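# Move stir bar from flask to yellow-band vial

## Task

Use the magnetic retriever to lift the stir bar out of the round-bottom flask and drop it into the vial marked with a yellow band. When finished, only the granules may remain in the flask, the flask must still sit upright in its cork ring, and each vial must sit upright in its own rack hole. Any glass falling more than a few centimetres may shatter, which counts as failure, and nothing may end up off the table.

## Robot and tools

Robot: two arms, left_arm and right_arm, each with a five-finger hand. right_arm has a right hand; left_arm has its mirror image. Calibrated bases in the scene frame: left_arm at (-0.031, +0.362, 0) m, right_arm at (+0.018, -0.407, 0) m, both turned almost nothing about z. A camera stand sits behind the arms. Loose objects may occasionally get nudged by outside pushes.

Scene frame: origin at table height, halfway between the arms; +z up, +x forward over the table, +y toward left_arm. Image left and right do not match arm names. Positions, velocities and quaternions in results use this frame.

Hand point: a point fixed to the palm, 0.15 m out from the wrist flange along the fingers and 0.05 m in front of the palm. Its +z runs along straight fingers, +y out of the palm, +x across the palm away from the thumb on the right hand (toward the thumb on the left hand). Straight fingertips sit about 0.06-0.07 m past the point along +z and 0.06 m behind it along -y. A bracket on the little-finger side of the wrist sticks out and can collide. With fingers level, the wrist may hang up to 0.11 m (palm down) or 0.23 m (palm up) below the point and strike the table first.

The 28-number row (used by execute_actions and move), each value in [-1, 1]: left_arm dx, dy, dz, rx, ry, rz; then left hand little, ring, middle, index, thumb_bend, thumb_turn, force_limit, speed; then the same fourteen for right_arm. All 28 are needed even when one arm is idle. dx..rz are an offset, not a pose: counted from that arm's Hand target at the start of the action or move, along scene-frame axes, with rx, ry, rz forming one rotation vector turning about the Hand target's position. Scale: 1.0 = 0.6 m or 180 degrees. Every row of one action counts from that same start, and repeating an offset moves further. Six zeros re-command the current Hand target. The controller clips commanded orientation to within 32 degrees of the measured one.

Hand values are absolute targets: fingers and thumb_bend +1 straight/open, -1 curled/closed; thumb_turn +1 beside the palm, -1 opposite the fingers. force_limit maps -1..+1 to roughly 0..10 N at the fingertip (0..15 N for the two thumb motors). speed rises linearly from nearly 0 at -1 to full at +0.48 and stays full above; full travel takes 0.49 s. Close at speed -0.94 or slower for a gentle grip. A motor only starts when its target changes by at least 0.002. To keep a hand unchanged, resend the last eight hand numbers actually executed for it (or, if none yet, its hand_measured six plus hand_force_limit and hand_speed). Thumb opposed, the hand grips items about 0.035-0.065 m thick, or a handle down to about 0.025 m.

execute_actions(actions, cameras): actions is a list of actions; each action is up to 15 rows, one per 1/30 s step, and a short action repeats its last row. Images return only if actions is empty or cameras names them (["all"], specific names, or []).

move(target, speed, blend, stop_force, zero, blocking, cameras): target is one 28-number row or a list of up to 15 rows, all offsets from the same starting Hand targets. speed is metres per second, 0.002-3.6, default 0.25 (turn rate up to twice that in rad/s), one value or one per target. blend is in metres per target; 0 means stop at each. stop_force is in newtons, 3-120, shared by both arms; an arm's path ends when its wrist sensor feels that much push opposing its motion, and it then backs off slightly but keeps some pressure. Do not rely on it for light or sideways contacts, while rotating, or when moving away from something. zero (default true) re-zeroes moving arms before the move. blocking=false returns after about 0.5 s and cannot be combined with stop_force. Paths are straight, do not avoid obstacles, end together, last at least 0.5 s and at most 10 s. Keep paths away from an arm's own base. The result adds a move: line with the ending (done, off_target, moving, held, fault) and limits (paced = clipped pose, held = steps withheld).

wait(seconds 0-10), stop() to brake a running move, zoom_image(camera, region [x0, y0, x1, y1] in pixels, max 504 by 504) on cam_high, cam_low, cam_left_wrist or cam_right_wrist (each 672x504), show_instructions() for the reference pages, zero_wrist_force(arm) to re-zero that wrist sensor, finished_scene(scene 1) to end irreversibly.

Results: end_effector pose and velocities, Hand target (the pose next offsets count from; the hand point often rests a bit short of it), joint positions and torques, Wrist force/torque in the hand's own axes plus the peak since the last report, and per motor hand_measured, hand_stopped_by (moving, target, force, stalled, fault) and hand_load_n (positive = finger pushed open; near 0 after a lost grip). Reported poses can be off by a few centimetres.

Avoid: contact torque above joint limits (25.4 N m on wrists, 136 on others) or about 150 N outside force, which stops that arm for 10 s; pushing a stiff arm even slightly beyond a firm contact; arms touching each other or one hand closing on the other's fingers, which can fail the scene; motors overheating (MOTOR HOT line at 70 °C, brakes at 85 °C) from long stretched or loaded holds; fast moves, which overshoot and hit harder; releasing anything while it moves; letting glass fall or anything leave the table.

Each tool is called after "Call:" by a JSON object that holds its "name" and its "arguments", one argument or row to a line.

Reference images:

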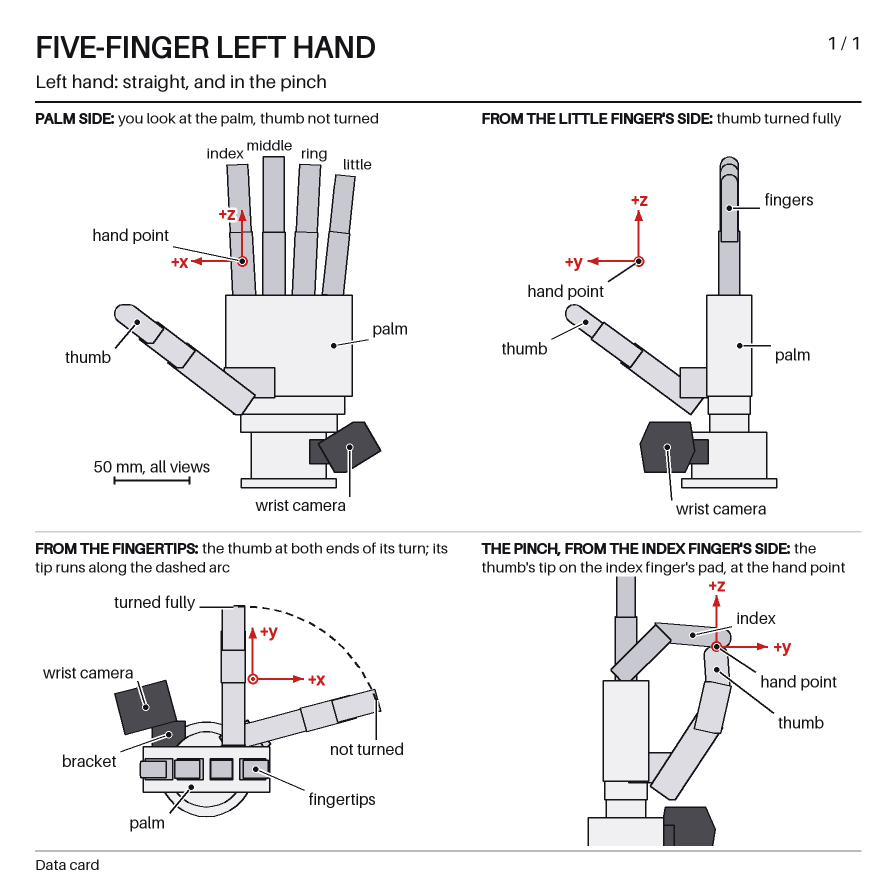

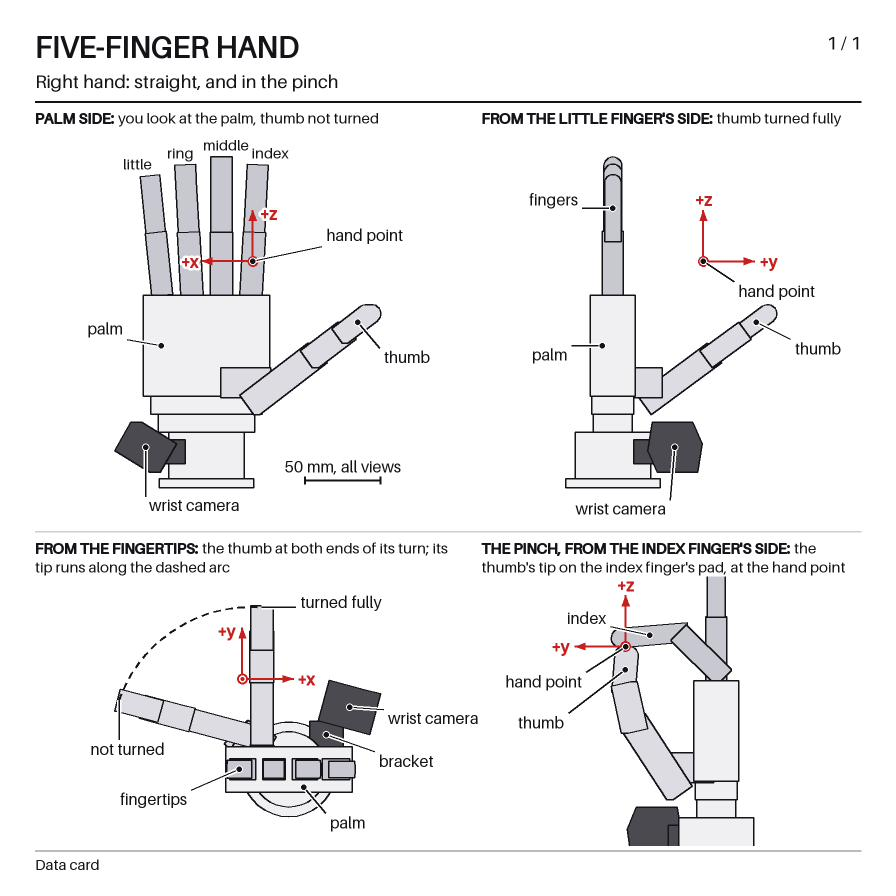

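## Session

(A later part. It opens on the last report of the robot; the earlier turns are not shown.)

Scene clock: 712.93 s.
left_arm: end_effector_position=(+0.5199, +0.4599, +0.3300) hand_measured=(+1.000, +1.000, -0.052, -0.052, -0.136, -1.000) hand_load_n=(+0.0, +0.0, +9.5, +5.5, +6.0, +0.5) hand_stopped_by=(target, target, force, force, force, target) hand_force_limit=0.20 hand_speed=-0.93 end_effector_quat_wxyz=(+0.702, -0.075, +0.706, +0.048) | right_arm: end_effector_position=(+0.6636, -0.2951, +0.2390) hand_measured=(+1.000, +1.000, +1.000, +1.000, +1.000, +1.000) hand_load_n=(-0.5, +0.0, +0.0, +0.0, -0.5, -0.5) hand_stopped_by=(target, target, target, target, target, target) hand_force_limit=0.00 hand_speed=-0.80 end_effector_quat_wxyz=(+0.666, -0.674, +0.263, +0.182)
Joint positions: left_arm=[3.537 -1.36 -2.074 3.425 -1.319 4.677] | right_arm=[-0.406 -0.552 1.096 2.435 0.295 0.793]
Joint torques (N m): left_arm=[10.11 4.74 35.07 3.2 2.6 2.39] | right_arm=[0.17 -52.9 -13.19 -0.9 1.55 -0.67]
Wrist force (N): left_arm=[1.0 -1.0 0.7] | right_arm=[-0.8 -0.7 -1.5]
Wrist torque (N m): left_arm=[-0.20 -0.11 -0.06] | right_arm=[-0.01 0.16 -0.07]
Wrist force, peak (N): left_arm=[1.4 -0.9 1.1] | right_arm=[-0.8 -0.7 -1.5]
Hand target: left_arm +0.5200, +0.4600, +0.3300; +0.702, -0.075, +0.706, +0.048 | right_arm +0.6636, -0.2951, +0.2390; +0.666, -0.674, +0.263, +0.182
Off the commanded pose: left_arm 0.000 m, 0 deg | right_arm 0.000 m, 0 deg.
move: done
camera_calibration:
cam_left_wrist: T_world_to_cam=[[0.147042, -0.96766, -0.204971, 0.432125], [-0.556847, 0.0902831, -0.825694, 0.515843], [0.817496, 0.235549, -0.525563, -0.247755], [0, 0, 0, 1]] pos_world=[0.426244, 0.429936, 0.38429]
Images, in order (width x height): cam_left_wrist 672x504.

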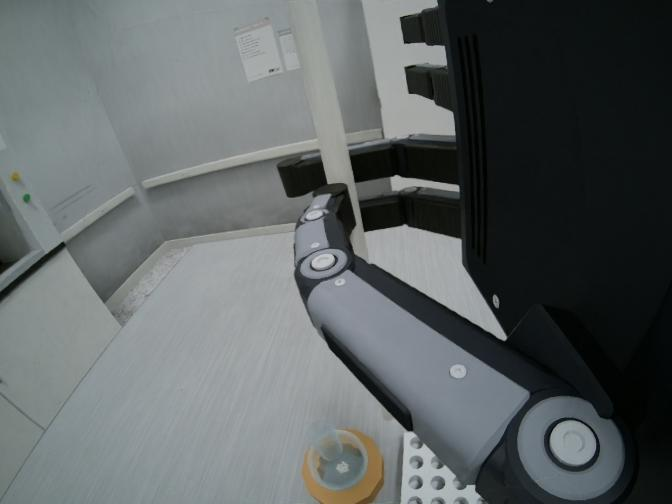

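Call:
{"name": "move", "arguments": {
  "target": [
    [0.0265,0.1088,0,0,0,0,1,1,-0.45,-0.45,-0.2,-1,0.2,-0.93,0,0,0,0,0,0,1,1,1,1,1,1,0,-0.8],
    [0.0265,0.1088,-0.075,0,0,0,1,1,-0.45,-0.45,-0.2,-1,0.2,-0.93,0,0,0,0,0,0,1,1,1,1,1,1,0,-0.8]
  ],
  "speed": 0.06,
  "cameras": ["cam_high","cam_low","cam_right_wrist"]
}}

Call:
{"name": "zoom_image", "arguments": {
  "camera": "cam_high",
  "region": [475, 150, 535, 210]
}}

Call:
{"name": "zoom_image", "arguments": {
  "camera": "cam_low",
  "region": [360, 150, 430, 220]
}}

Call:
{"name": "zoom_image", "arguments": {
  "camera": "cam_right_wrist",
  "region": [370, 130, 440, 200]
}}

Scene clock: 719.70 s.
left_arm: end_effector_position=(+0.5359, +0.5253, +0.2851) hand_measured=(+1.000, +1.000, -0.052, -0.052, -0.136, -1.000) hand_load_n=(+0.0, +0.0, +9.5, +5.5, +6.5, +0.5) hand_stopped_by=(target, target, force, force, force, target) hand_force_limit=0.20 hand_speed=-0.93 end_effector_quat_wxyz=(+0.702, -0.075, +0.706, +0.048) | right_arm: end_effector_position=(+0.6636, -0.2951, +0.2390) hand_measured=(+1.000, +1.000, +1.000, +1.000, +1.000, +1.000) hand_load_n=(+0.0, +0.0, +0.0, +0.0, +0.0, +0.0) hand_stopped_by=(target, target, target, target, target, target) hand_force_limit=0.00 hand_speed=-0.80 end_effector_quat_wxyz=(+0.666, -0.674, +0.263, +0.182)
Joint positions: left_arm=[3.703 -1.464 -2.112 3.566 -1.153 4.679] | right_arm=[-0.406 -0.552 1.096 2.435 0.295 0.793]
Joint torques (N m): left_arm=[5.69 6.28 5.62 3.04 1.93 -2.17] | right_arm=[-0.52 -52.7 -12.36 -0.68 1.45 -0.73]
Wrist force (N): left_arm=[0.9 -0.6 0.5] | right_arm=[-1.0 -0.8 -1.0]
Wrist torque (N m): left_arm=[-0.14 -0.09 -0.07] | right_arm=[-0.06 0.18 -0.08]
Wrist force, peak (N): left_arm=[1.2 -1.3 0.8] | right_arm=[-1.0 -0.9 -1.3]
Hand target: left_arm +0.5359, +0.5252, +0.2850; +0.702, -0.075, +0.706, +0.048 | right_arm +0.6636, -0.2951, +0.2390; +0.666, -0.674, +0.263, +0.182
Off the commanded pose: left_arm 0.000 m, 0 deg | right_arm 0.000 m, 0 deg.
move: done
Images, in order (width x height): cam_high 672x504, cam_low 672x504, cam_right_wrist 672x504.

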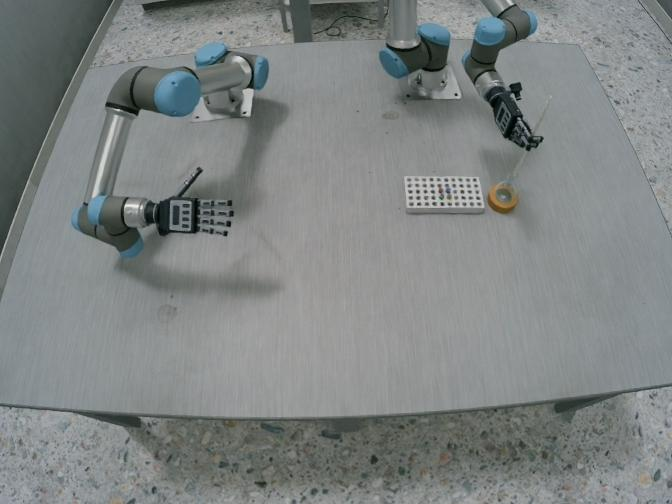

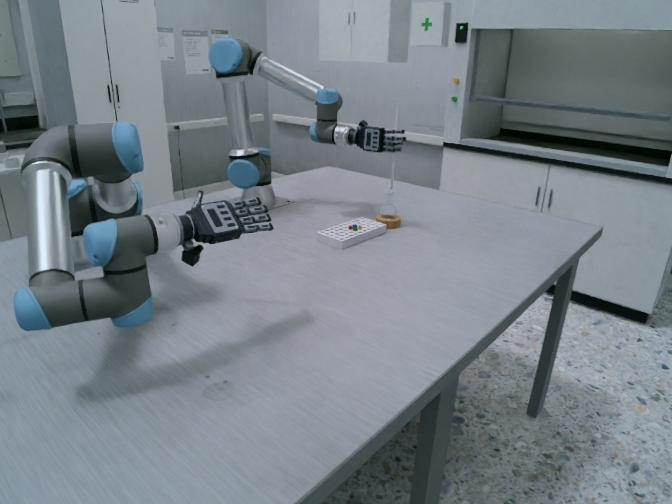

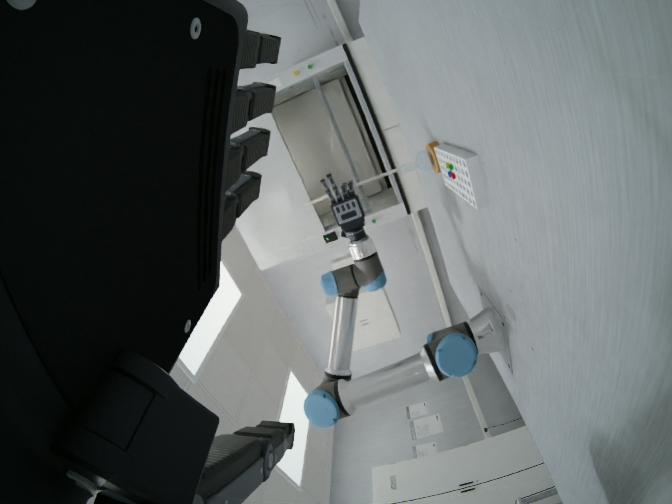

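Scaled by 8.400.

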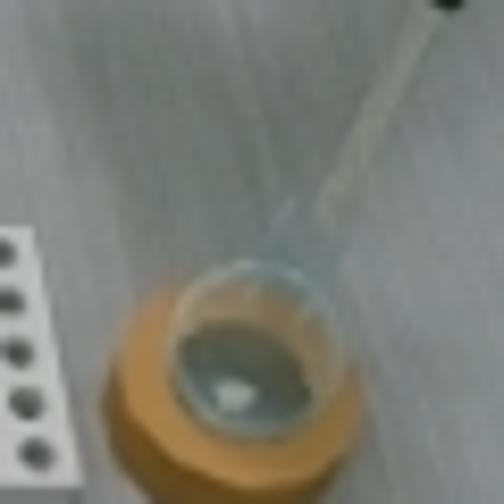

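Scaled by 7.200.

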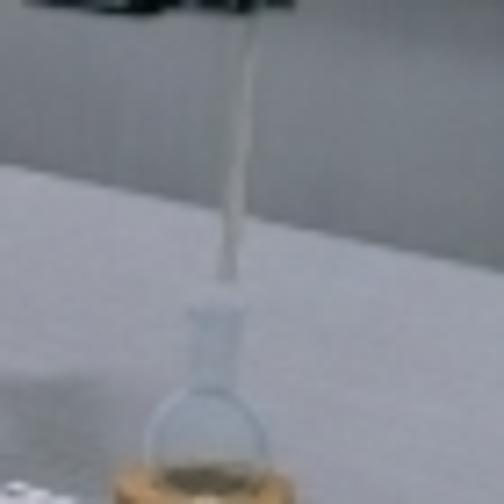

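Scaled by 7.200 from the camera's 672x504 image, which has a finer 960x720 frame.

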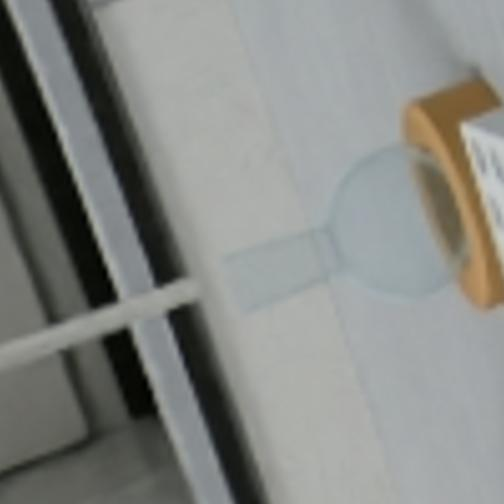

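Call:
{"name": "zoom_image", "arguments": {
  "camera": "cam_high",
  "region": [495, 160, 530, 195]
}}

Call:
{"name": "zoom_image", "arguments": {
  "camera": "cam_low",
  "region": [375, 180, 405, 210]
}}

Call:
{"name": "zoom_image", "arguments": {
  "camera": "cam_right_wrist",
  "region": [385, 150, 425, 190]
}}

Scaled by 14.400.

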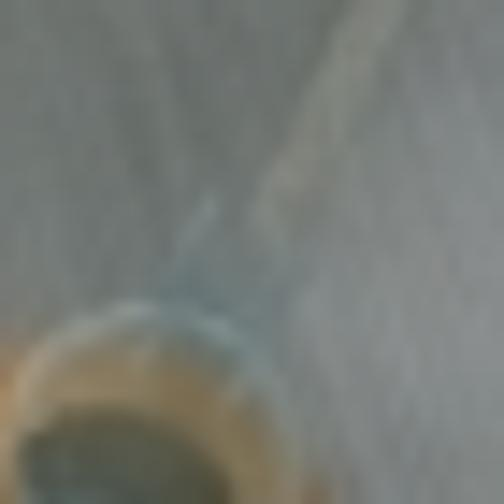

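Scaled by 16.800.

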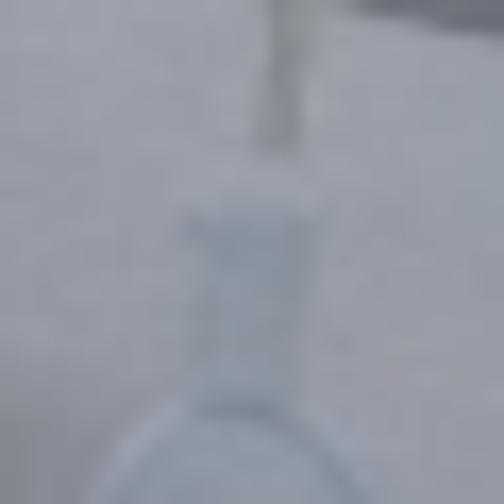

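Scaled by 12.600 from the camera's 672x504 image, which has a finer 960x720 frame.

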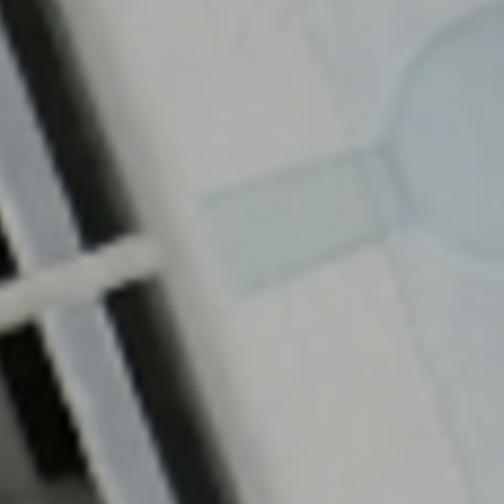

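Call:
{"name": "move", "arguments": {
  "target": [-0.0083,0,-0.0133,0,0,0,1,1,-0.45,-0.45,-0.2,-1,0.2,-0.93,0,0,0,0,0,0,1,1,1,1,1,1,0,-0.8],
  "speed": 0.03,
  "stop_force": 3,
  "cameras": ["cam_high","cam_low","cam_right_wrist"]
}}

Call:
{"name": "zoom_image", "arguments": {
  "camera": "cam_high",
  "region": [495, 160, 530, 195]
}}

Call:
{"name": "zoom_image", "arguments": {
  "camera": "cam_low",
  "region": [375, 180, 405, 210]
}}

Call:
{"name": "zoom_image", "arguments": {
  "camera": "cam_right_wrist",
  "region": [385, 150, 425, 190]
}}

Scene clock: 732.10 s.
left_arm: end_effector_position=(+0.5309, +0.5252, +0.2770) hand_measured=(+1.000, +1.000, -0.052, -0.052, -0.136, -1.000) hand_load_n=(+0.0, +0.0, +9.5, +5.5, +6.5, +0.5) hand_stopped_by=(target, target, force, force, force, target) hand_force_limit=0.20 hand_speed=-0.93 end_effector_quat_wxyz=(+0.702, -0.075, +0.706, +0.048) | right_arm: end_effector_position=(+0.6636, -0.2951, +0.2390) hand_measured=(+1.000, +1.000, +1.000, +1.000, +1.000, +1.000) hand_load_n=(+0.0, +0.0, +0.0, +0.0, +0.0, -0.5) hand_stopped_by=(target, target, target, target, target, target) hand_force_limit=0.00 hand_speed=-0.80 end_effector_quat_wxyz=(+0.666, -0.674, +0.263, +0.182)
Joint positions: left_arm=[3.712 -1.46 -2.138 3.589 -1.144 4.679] | right_arm=[-0.406 -0.552 1.096 2.435 0.295 0.793]
Joint torques (N m): left_arm=[10.18 20.95 6.48 3.19 2.72 2.22] | right_arm=[0.62 -53.08 -13.77 -0.83 1.4 -0.79]
Wrist force (N): left_arm=[1.0 -1.0 0.8] | right_arm=[-0.9 -0.8 -1.1]
Wrist torque (N m): left_arm=[-0.23 -0.11 -0.04] | right_arm=[-0.05 0.16 -0.09]
Wrist force, peak (N): left_arm=[1.3 -0.8 0.9] | right_arm=[-0.8 -0.9 -1.4]
Hand target: left_arm +0.5309, +0.5252, +0.2770; +0.702, -0.075, +0.706, +0.048 | right_arm +0.6636, -0.2951, +0.2390; +0.666, -0.674, +0.263, +0.182
Off the commanded pose: left_arm 0.000 m, 0 deg | right_arm 0.000 m, 0 deg.
move: done
Images, in order (width x height): cam_high 672x504, cam_low 672x504, cam_right_wrist 672x504.

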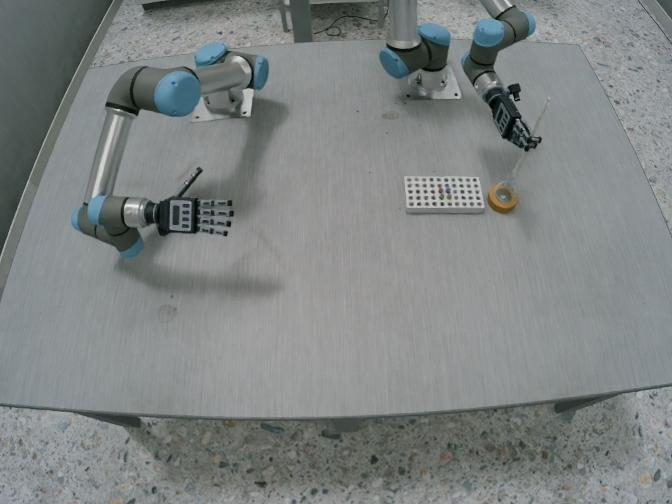

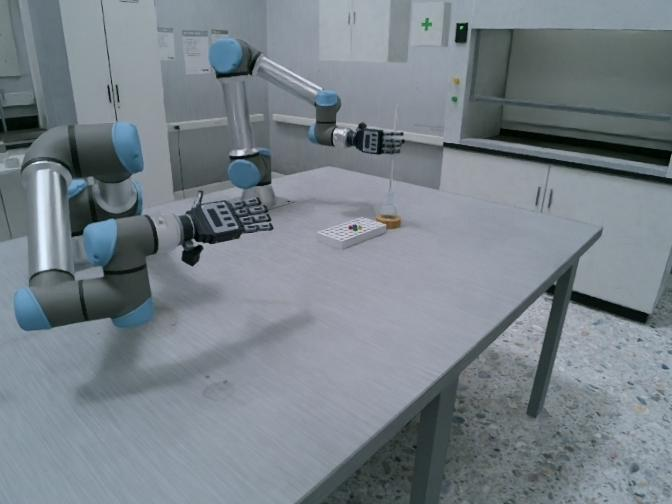

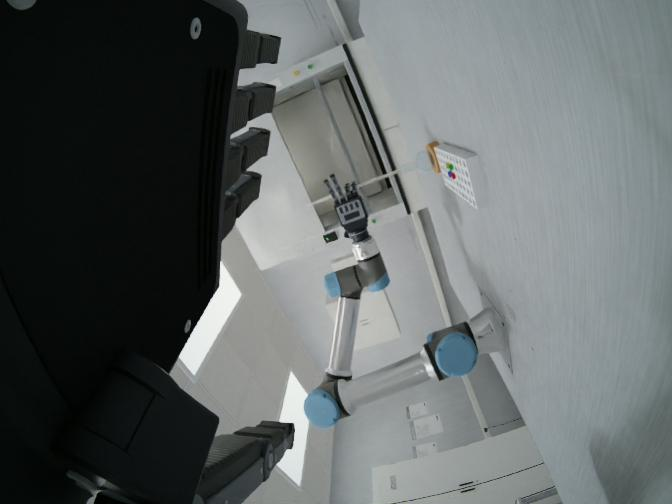

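Scaled by 14.400.

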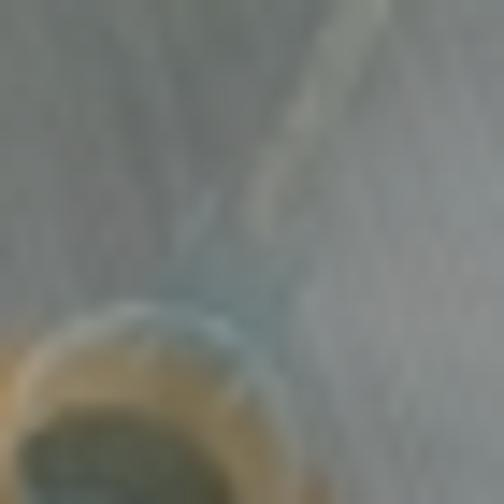

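Scaled by 16.800.

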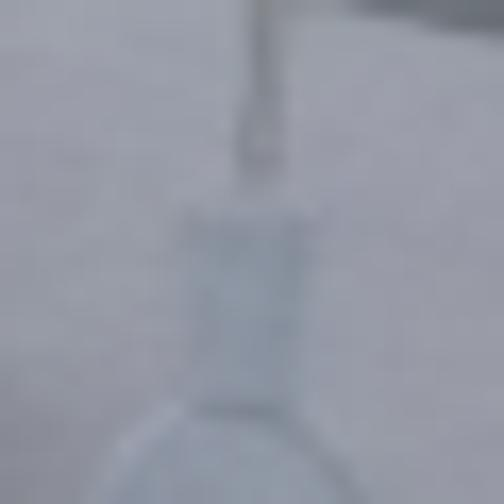

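Scaled by 12.600 from the camera's 672x504 image, which has a finer 960x720 frame.

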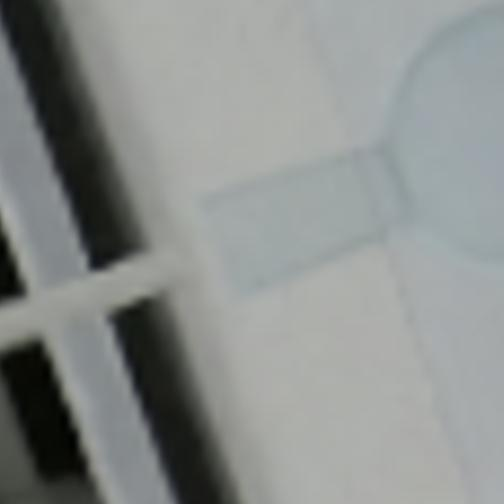

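Call:
{"name": "move", "arguments": {
  "target": [0,-0.0015,-0.05,0,0,0,1,1,-0.45,-0.45,-0.2,-1,0.2,-0.93,0,0,0,0,0,0,1,1,1,1,1,1,0,-0.8],
  "speed": 0.02,
  "stop_force": 3,
  "cameras": ["cam_high","cam_low","cam_right_wrist"]
}}

Call:
{"name": "zoom_image", "arguments": {
  "camera": "cam_high",
  "region": [475, 150, 535, 210]
}}

Call:
{"name": "zoom_image", "arguments": {
  "camera": "cam_low",
  "region": [375, 170, 415, 230]
}}

Call:
{"name": "zoom_image", "arguments": {
  "camera": "cam_right_wrist",
  "region": [385, 140, 445, 190]
}}

Scene clock: 736.90 s.
left_arm: end_effector_position=(+0.5309, +0.5243, +0.2470) hand_measured=(+1.000, +1.000, -0.052, -0.052, -0.136, -1.000) hand_load_n=(+0.0, +0.0, +9.5, +5.5, +6.5, +1.0) hand_stopped_by=(target, target, force, force, force, target) hand_force_limit=0.20 hand_speed=-0.93 end_effector_quat_wxyz=(+0.702, -0.075, +0.706, +0.048) | right_arm: end_effector_position=(+0.6636, -0.2951, +0.2390) hand_measured=(+1.000, +1.000, +1.000, +1.000, +1.000, +1.000) hand_load_n=(+0.0, +0.0, +0.0, +0.0, +0.0, -0.5) hand_stopped_by=(target, target, target, target, target, target) hand_force_limit=0.00 hand_speed=-0.80 end_effector_quat_wxyz=(+0.666, -0.674, +0.263, +0.182)
Joint positions: left_arm=[3.71 -1.501 -2.189 3.68 -1.146 4.679] | right_arm=[-0.406 -0.552 1.096 2.435 0.295 0.793]
Joint torques (N m): left_arm=[-9.5 8.15 5.77 3.26 -2.45 -1.58] | right_arm=[0.32 -53.19 -12.53 -0.71 1.32 -0.65]
Wrist force (N): left_arm=[0.8 -0.9 0.9] | right_arm=[-0.7 -0.6 -1.3]
Wrist torque (N m): left_arm=[-0.21 -0.05 -0.09] | right_arm=[0.00 0.14 -0.07]
Wrist force, peak (N): left_arm=[1.1 -1.2 1.0] | right_arm=[-0.7 -1.0 -1.3]
Hand target: left_arm +0.5309, +0.5243, +0.2470; +0.702, -0.075, +0.706, +0.048 | right_arm +0.6636, -0.2951, +0.2390; +0.666, -0.674, +0.263, +0.182
Off the commanded pose: left_arm 0.000 m, 0 deg | right_arm 0.000 m, 0 deg.
move: done
Images, in order (width x height): cam_high 672x504, cam_low 672x504, cam_right_wrist 672x504.

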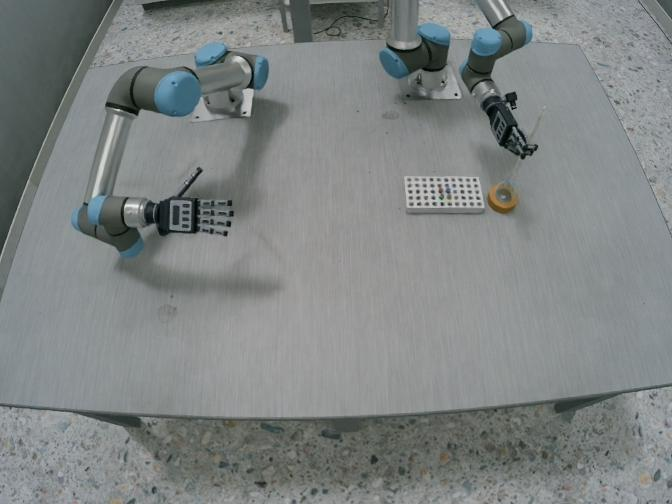

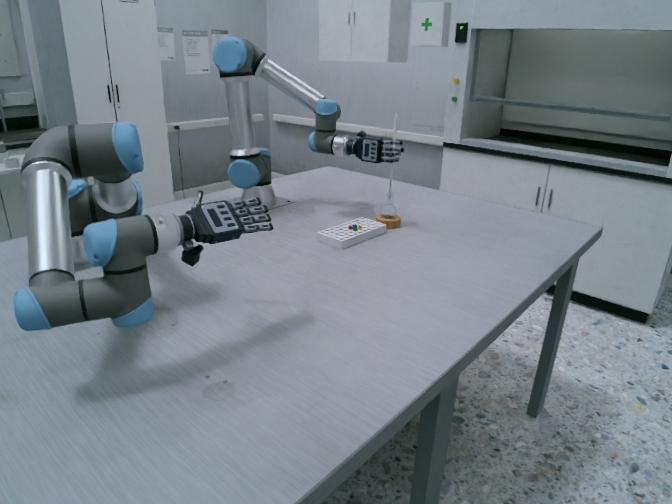

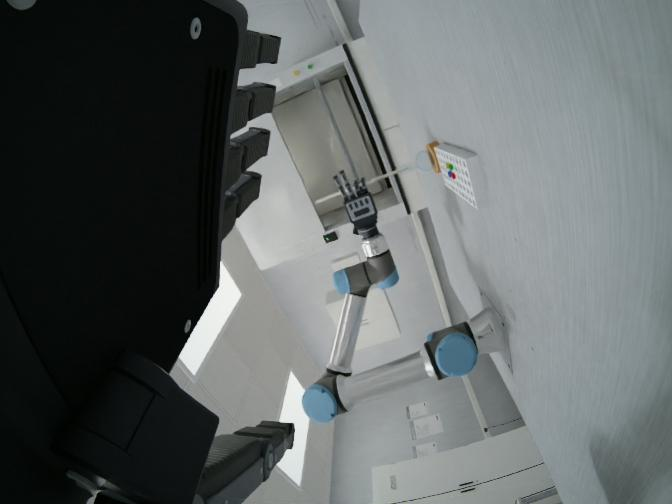

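Scaled by 8.400.

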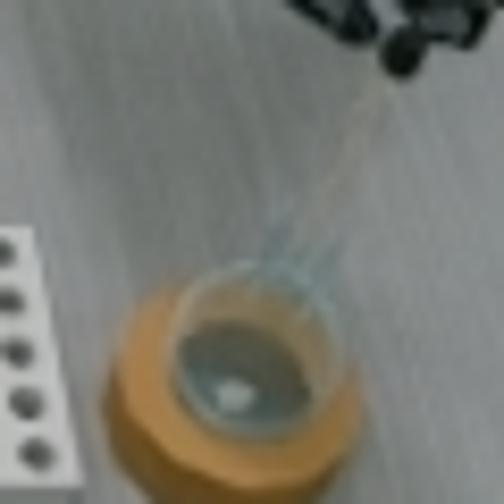

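Scaled by 8.400.

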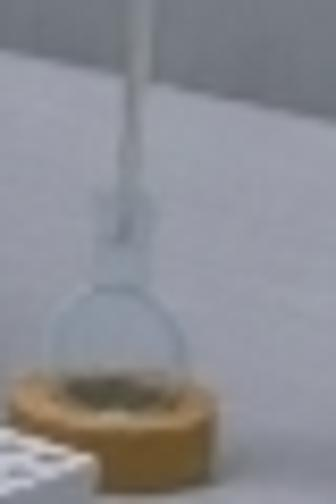

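Scaled by 8.400 from the camera's 672x504 image, which has a finer 960x720 frame.

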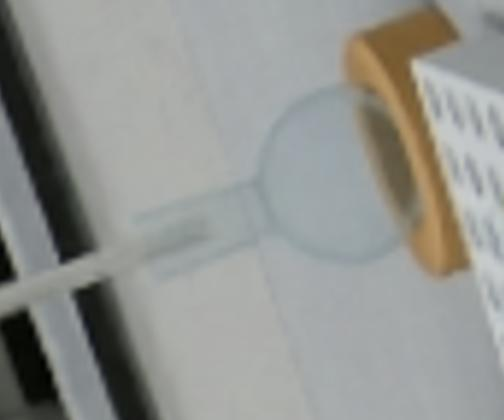

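Call:
{"name": "move", "arguments": {
  "target": [0,0,-0.0833,0,0,0,1,1,-0.45,-0.45,-0.2,-1,0.2,-0.93,0,0,0,0,0,0,1,1,1,1,1,1,0,-0.8],
  "speed": 0.02,
  "stop_force": 3,
  "cameras": ["cam_high","cam_low","cam_right_wrist"]
}}

Call:
{"name": "zoom_image", "arguments": {
  "camera": "cam_high",
  "region": [475, 150, 535, 210]
}}

Call:
{"name": "zoom_image", "arguments": {
  "camera": "cam_low",
  "region": [365, 180, 415, 230]
}}

Call:
{"name": "zoom_image", "arguments": {
  "camera": "cam_right_wrist",
  "region": [395, 140, 445, 190]
}}

Scene clock: 743.80 s.
left_arm: end_effector_position=(+0.5309, +0.5243, +0.1971) hand_measured=(+1.000, +1.000, -0.052, -0.052, -0.136, -1.000) hand_load_n=(+0.0, +0.0, +9.5, +5.5, +6.5, +0.5) hand_stopped_by=(target, target, force, force, force, target) hand_force_limit=0.20 hand_speed=-0.93 end_effector_quat_wxyz=(+0.702, -0.075, +0.706, +0.048) | right_arm: end_effector_position=(+0.6636, -0.2951, +0.2390) hand_measured=(+1.000, +1.000, +1.000, +1.000, +1.000, +1.000) hand_load_n=(-0.5, +0.0, +0.0, +0.0, +0.0, +0.0) hand_stopped_by=(target, target, target, target, target, target) hand_force_limit=0.00 hand_speed=-0.80 end_effector_quat_wxyz=(+0.666, -0.674, +0.263, +0.182)
Joint positions: left_arm=[3.71 -1.588 -2.263 3.841 -1.146 4.679] | right_arm=[-0.406 -0.552 1.096 2.435 0.295 0.793]
Joint torques (N m): left_arm=[-2.44 10.64 3.62 3.06 -0.34 -0.72] | right_arm=[-0.45 -52.48 -13.32 -0.76 1.38 -0.67]
Wrist force (N): left_arm=[0.9 -1.1 0.8] | right_arm=[-0.7 -0.8 -1.1]
Wrist torque (N m): left_arm=[-0.24 -0.10 -0.06] | right_arm=[-0.04 0.13 -0.07]
Wrist force, peak (N): left_arm=[1.1 -1.2 1.0] | right_arm=[-1.0 -0.8 -1.3]
Hand target: left_arm +0.5309, +0.5243, +0.1971; +0.702, -0.075, +0.706, +0.048 | right_arm +0.6636, -0.2951, +0.2390; +0.666, -0.674, +0.263, +0.182
Off the commanded pose: left_arm 0.000 m, 0 deg | right_arm 0.000 m, 0 deg.
move: done
Images, in order (width x height): cam_high 672x504, cam_low 672x504, cam_right_wrist 672x504.

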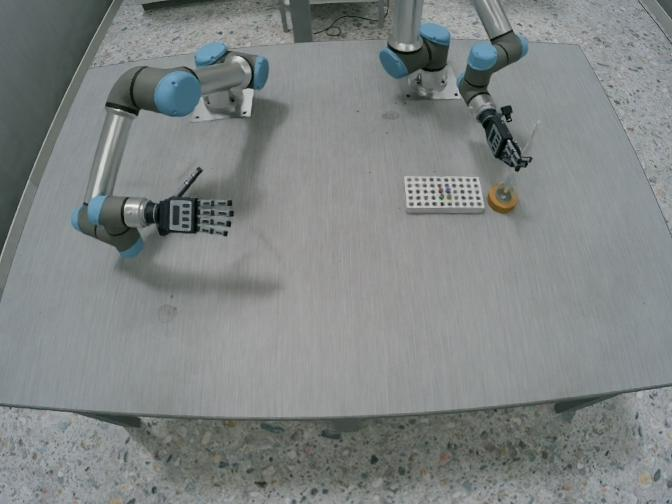

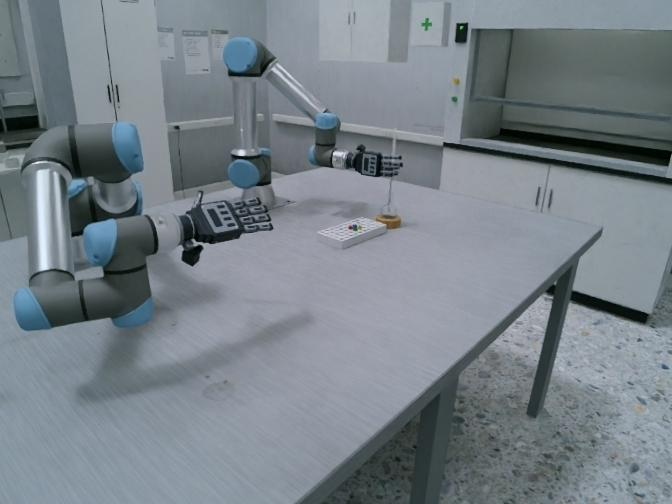

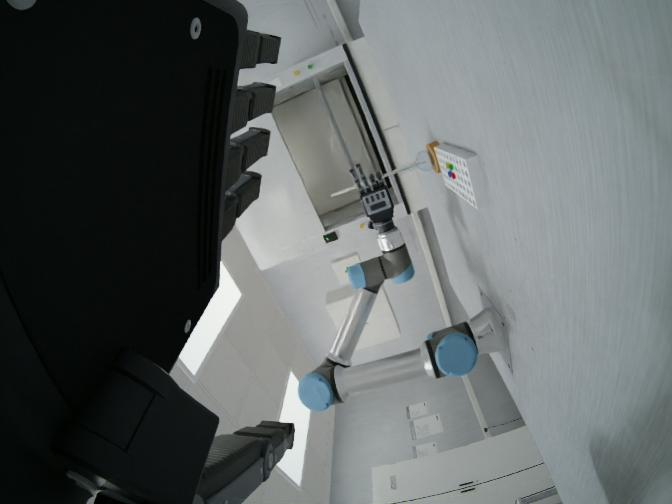

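Scaled by 8.400.

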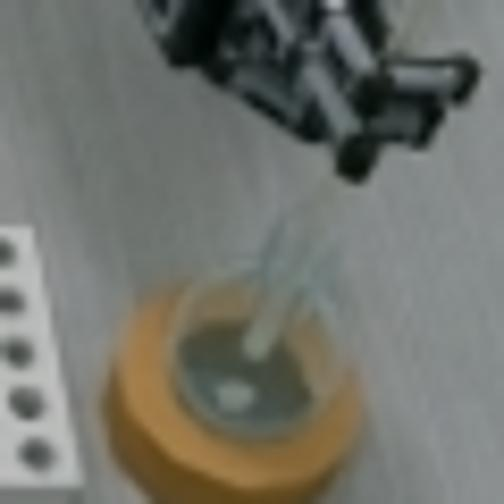

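Scaled by 10.080.

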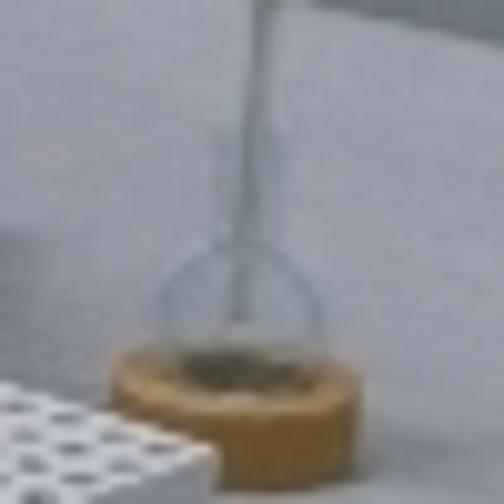

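Scaled by 10.080 from the camera's 672x504 image, which has a finer 960x720 frame.

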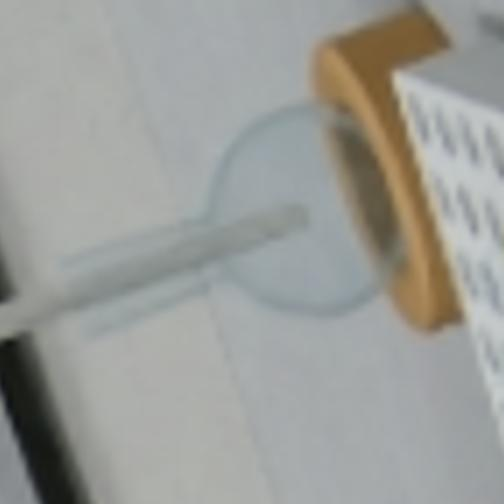

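Call:
{"name": "move", "arguments": {
  "target": [0,0,-0.025,0,0,0,1,1,-0.45,-0.45,-0.2,-1,0.2,-0.93,0,0,0,0,0,0,1,1,1,1,1,1,0,-0.8],
  "speed": 0.01,
  "stop_force": 3,
  "cameras": ["cam_high","cam_right_wrist"]
}}

Call:
{"name": "zoom_image", "arguments": {
  "camera": "cam_high",
  "region": [490, 180, 520, 210]
}}

Call:
{"name": "zoom_image", "arguments": {
  "camera": "cam_right_wrist",
  "region": [410, 145, 440, 175]
}}

Scene clock: 747.77 s.
left_arm: end_effector_position=(+0.5309, +0.5243, +0.1821) hand_measured=(+1.000, +1.000, -0.052, -0.052, -0.136, -1.000) hand_load_n=(+0.0, +0.0, +9.5, +5.5, +6.5, +0.5) hand_stopped_by=(target, target, force, force, force, target) hand_force_limit=0.20 hand_speed=-0.93 end_effector_quat_wxyz=(+0.702, -0.075, +0.706, +0.048) | right_arm: end_effector_position=(+0.6636, -0.2951, +0.2390) hand_measured=(+1.000, +1.000, +1.000, +1.000, +1.000, +1.000) hand_load_n=(+0.0, +0.0, +0.0, +0.0, +0.0, +0.0) hand_stopped_by=(target, target, target, target, target, target) hand_force_limit=0.00 hand_speed=-0.80 end_effector_quat_wxyz=(+0.666, -0.674, +0.263, +0.182)
Joint positions: left_arm=[3.71 -1.619 -2.282 3.891 -1.146 4.679] | right_arm=[-0.406 -0.552 1.096 2.435 0.295 0.793]
Joint torques (N m): left_arm=[-0.56 10.01 2.48 3.08 0.24 0.12] | right_arm=[-0.08 -52.92 -12.37 -0.98 1.4 -0.75]
Wrist force (N): left_arm=[1.2 -1.0 0.9] | right_arm=[-0.5 -0.6 -1.2]
Wrist torque (N m): left_arm=[-0.22 -0.10 -0.07] | right_arm=[-0.02 0.11 -0.06]
Wrist force, peak (N): left_arm=[1.2 -1.2 0.9] | right_arm=[-1.1 -0.8 -1.6]
Hand target: left_arm +0.5309, +0.5243, +0.1821; +0.702, -0.075, +0.706, +0.048 | right_arm +0.6636, -0.2951, +0.2390; +0.666, -0.674, +0.263, +0.182
Off the commanded pose: left_arm 0.000 m, 0 deg | right_arm 0.000 m, 0 deg.
move: done
Images, in order (width x height): cam_high 672x504, cam_right_wrist 672x504.

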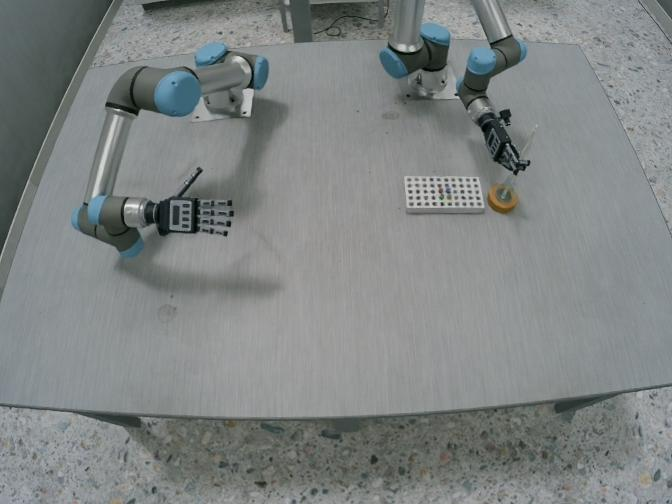

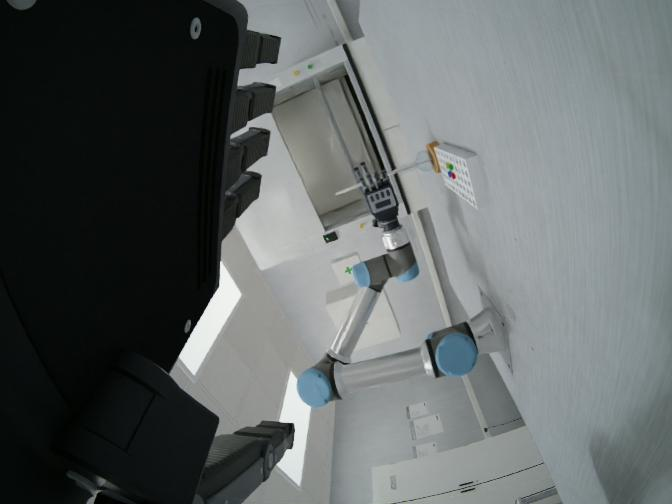

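Scaled by 16.800.

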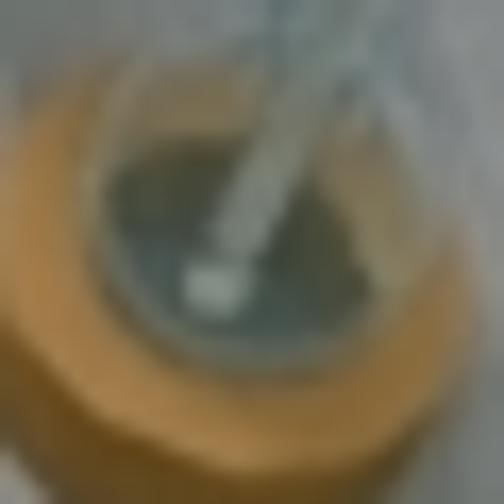

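Scaled by 16.800 from the camera's 672x504 image, which has a finer 960x720 frame.

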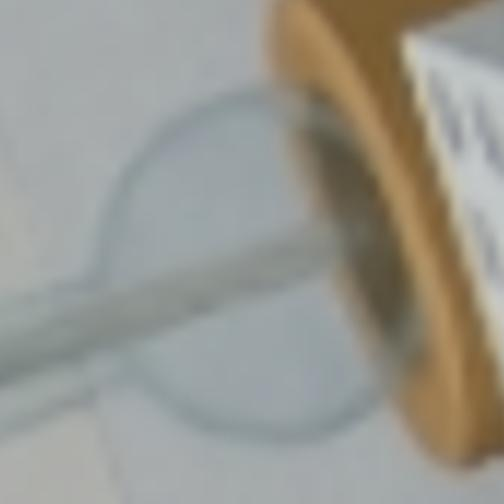

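Call:
{"name": "move", "arguments": {
  "target": [0,0,-0.0117,0,0,0,1,1,-0.45,-0.45,-0.2,-1,0.2,-0.93,0,0,0,0,0,0,1,1,1,1,1,1,0,-0.8],
  "speed": 0.01,
  "stop_force": 3,
  "cameras": ["cam_high","cam_right_wrist"]
}}

Call:
{"name": "zoom_image", "arguments": {
  "camera": "cam_high",
  "region": [490, 180, 520, 210]
}}

Call:
{"name": "zoom_image", "arguments": {
  "camera": "cam_right_wrist",
  "region": [410, 145, 440, 175]
}}

Scene clock: 750.80 s.
left_arm: end_effector_position=(+0.5309, +0.5243, +0.1750) hand_measured=(+1.000, +1.000, -0.052, -0.052, -0.136, -1.000) hand_load_n=(+0.0, +0.0, +9.5, +5.5, +6.5, +0.5) hand_stopped_by=(target, target, force, force, force, target) hand_force_limit=0.20 hand_speed=-0.93 end_effector_quat_wxyz=(+0.702, -0.075, +0.706, +0.048) | right_arm: end_effector_position=(+0.6636, -0.2951, +0.2390) hand_measured=(+1.000, +1.000, +1.000, +1.000, +1.000, +1.000) hand_load_n=(+0.0, +0.0, +0.0, +0.0, +0.0, +0.0) hand_stopped_by=(target, target, target, target, target, target) hand_force_limit=0.00 hand_speed=-0.80 end_effector_quat_wxyz=(+0.666, -0.674, +0.263, +0.182)
Joint positions: left_arm=[3.71 -1.634 -2.29 3.915 -1.146 4.679] | right_arm=[-0.406 -0.552 1.096 2.435 0.295 0.793]
Joint torques (N m): left_arm=[1.03 10.78 2.95 3.06 0.35 1.04] | right_arm=[0.17 -52.59 -13.24 -0.81 1.46 -0.83]
Wrist force (N): left_arm=[1.0 -1.0 0.8] | right_arm=[-0.7 -0.7 -1.1]
Wrist torque (N m): left_arm=[-0.21 -0.09 -0.07] | right_arm=[-0.04 0.14 -0.07]
Wrist force, peak (N): left_arm=[1.1 -1.2 0.9] | right_arm=[-0.9 -1.1 -1.4]
Hand target: left_arm +0.5309, +0.5243, +0.1750; +0.702, -0.075, +0.706, +0.048 | right_arm +0.6636, -0.2951, +0.2390; +0.666, -0.674, +0.263, +0.182
Off the commanded pose: left_arm 0.000 m, 0 deg | right_arm 0.000 m, 0 deg.
move: done
Images, in order (width x height): cam_high 672x504, cam_right_wrist 672x504.

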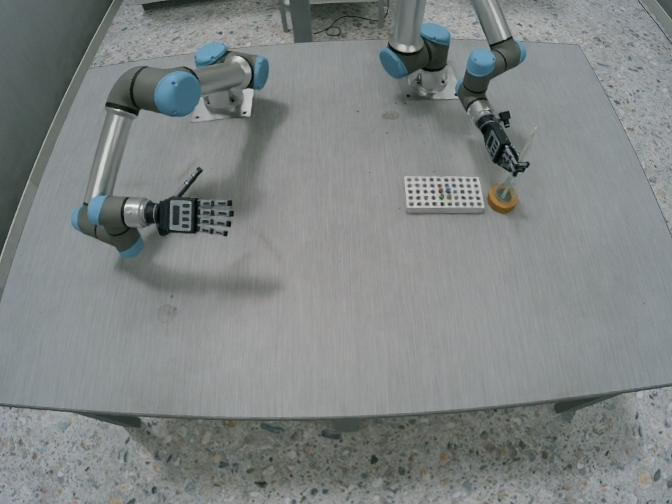

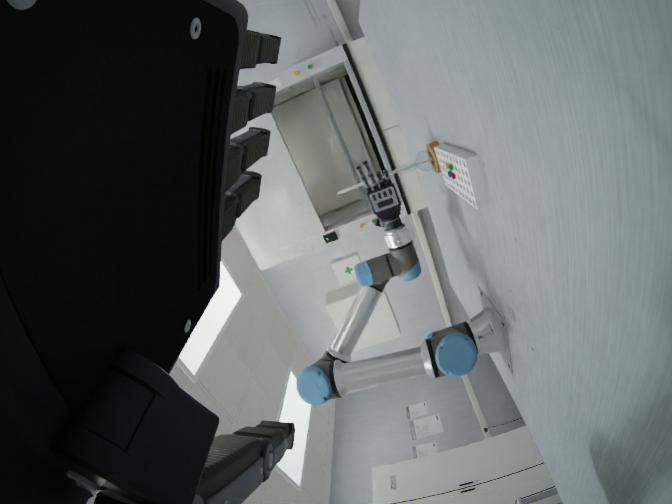

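Scaled by 16.800.

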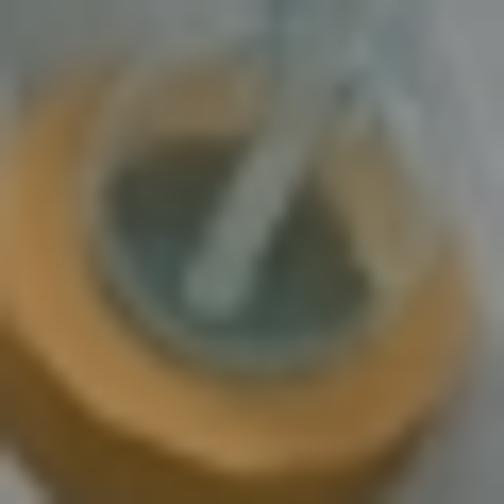

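Scaled by 16.800 from the camera's 672x504 image, which has a finer 960x720 frame.

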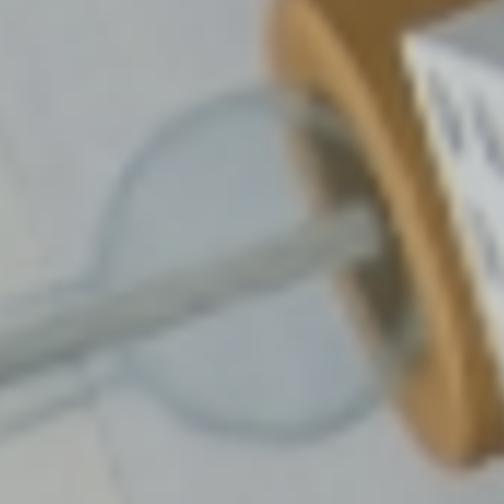

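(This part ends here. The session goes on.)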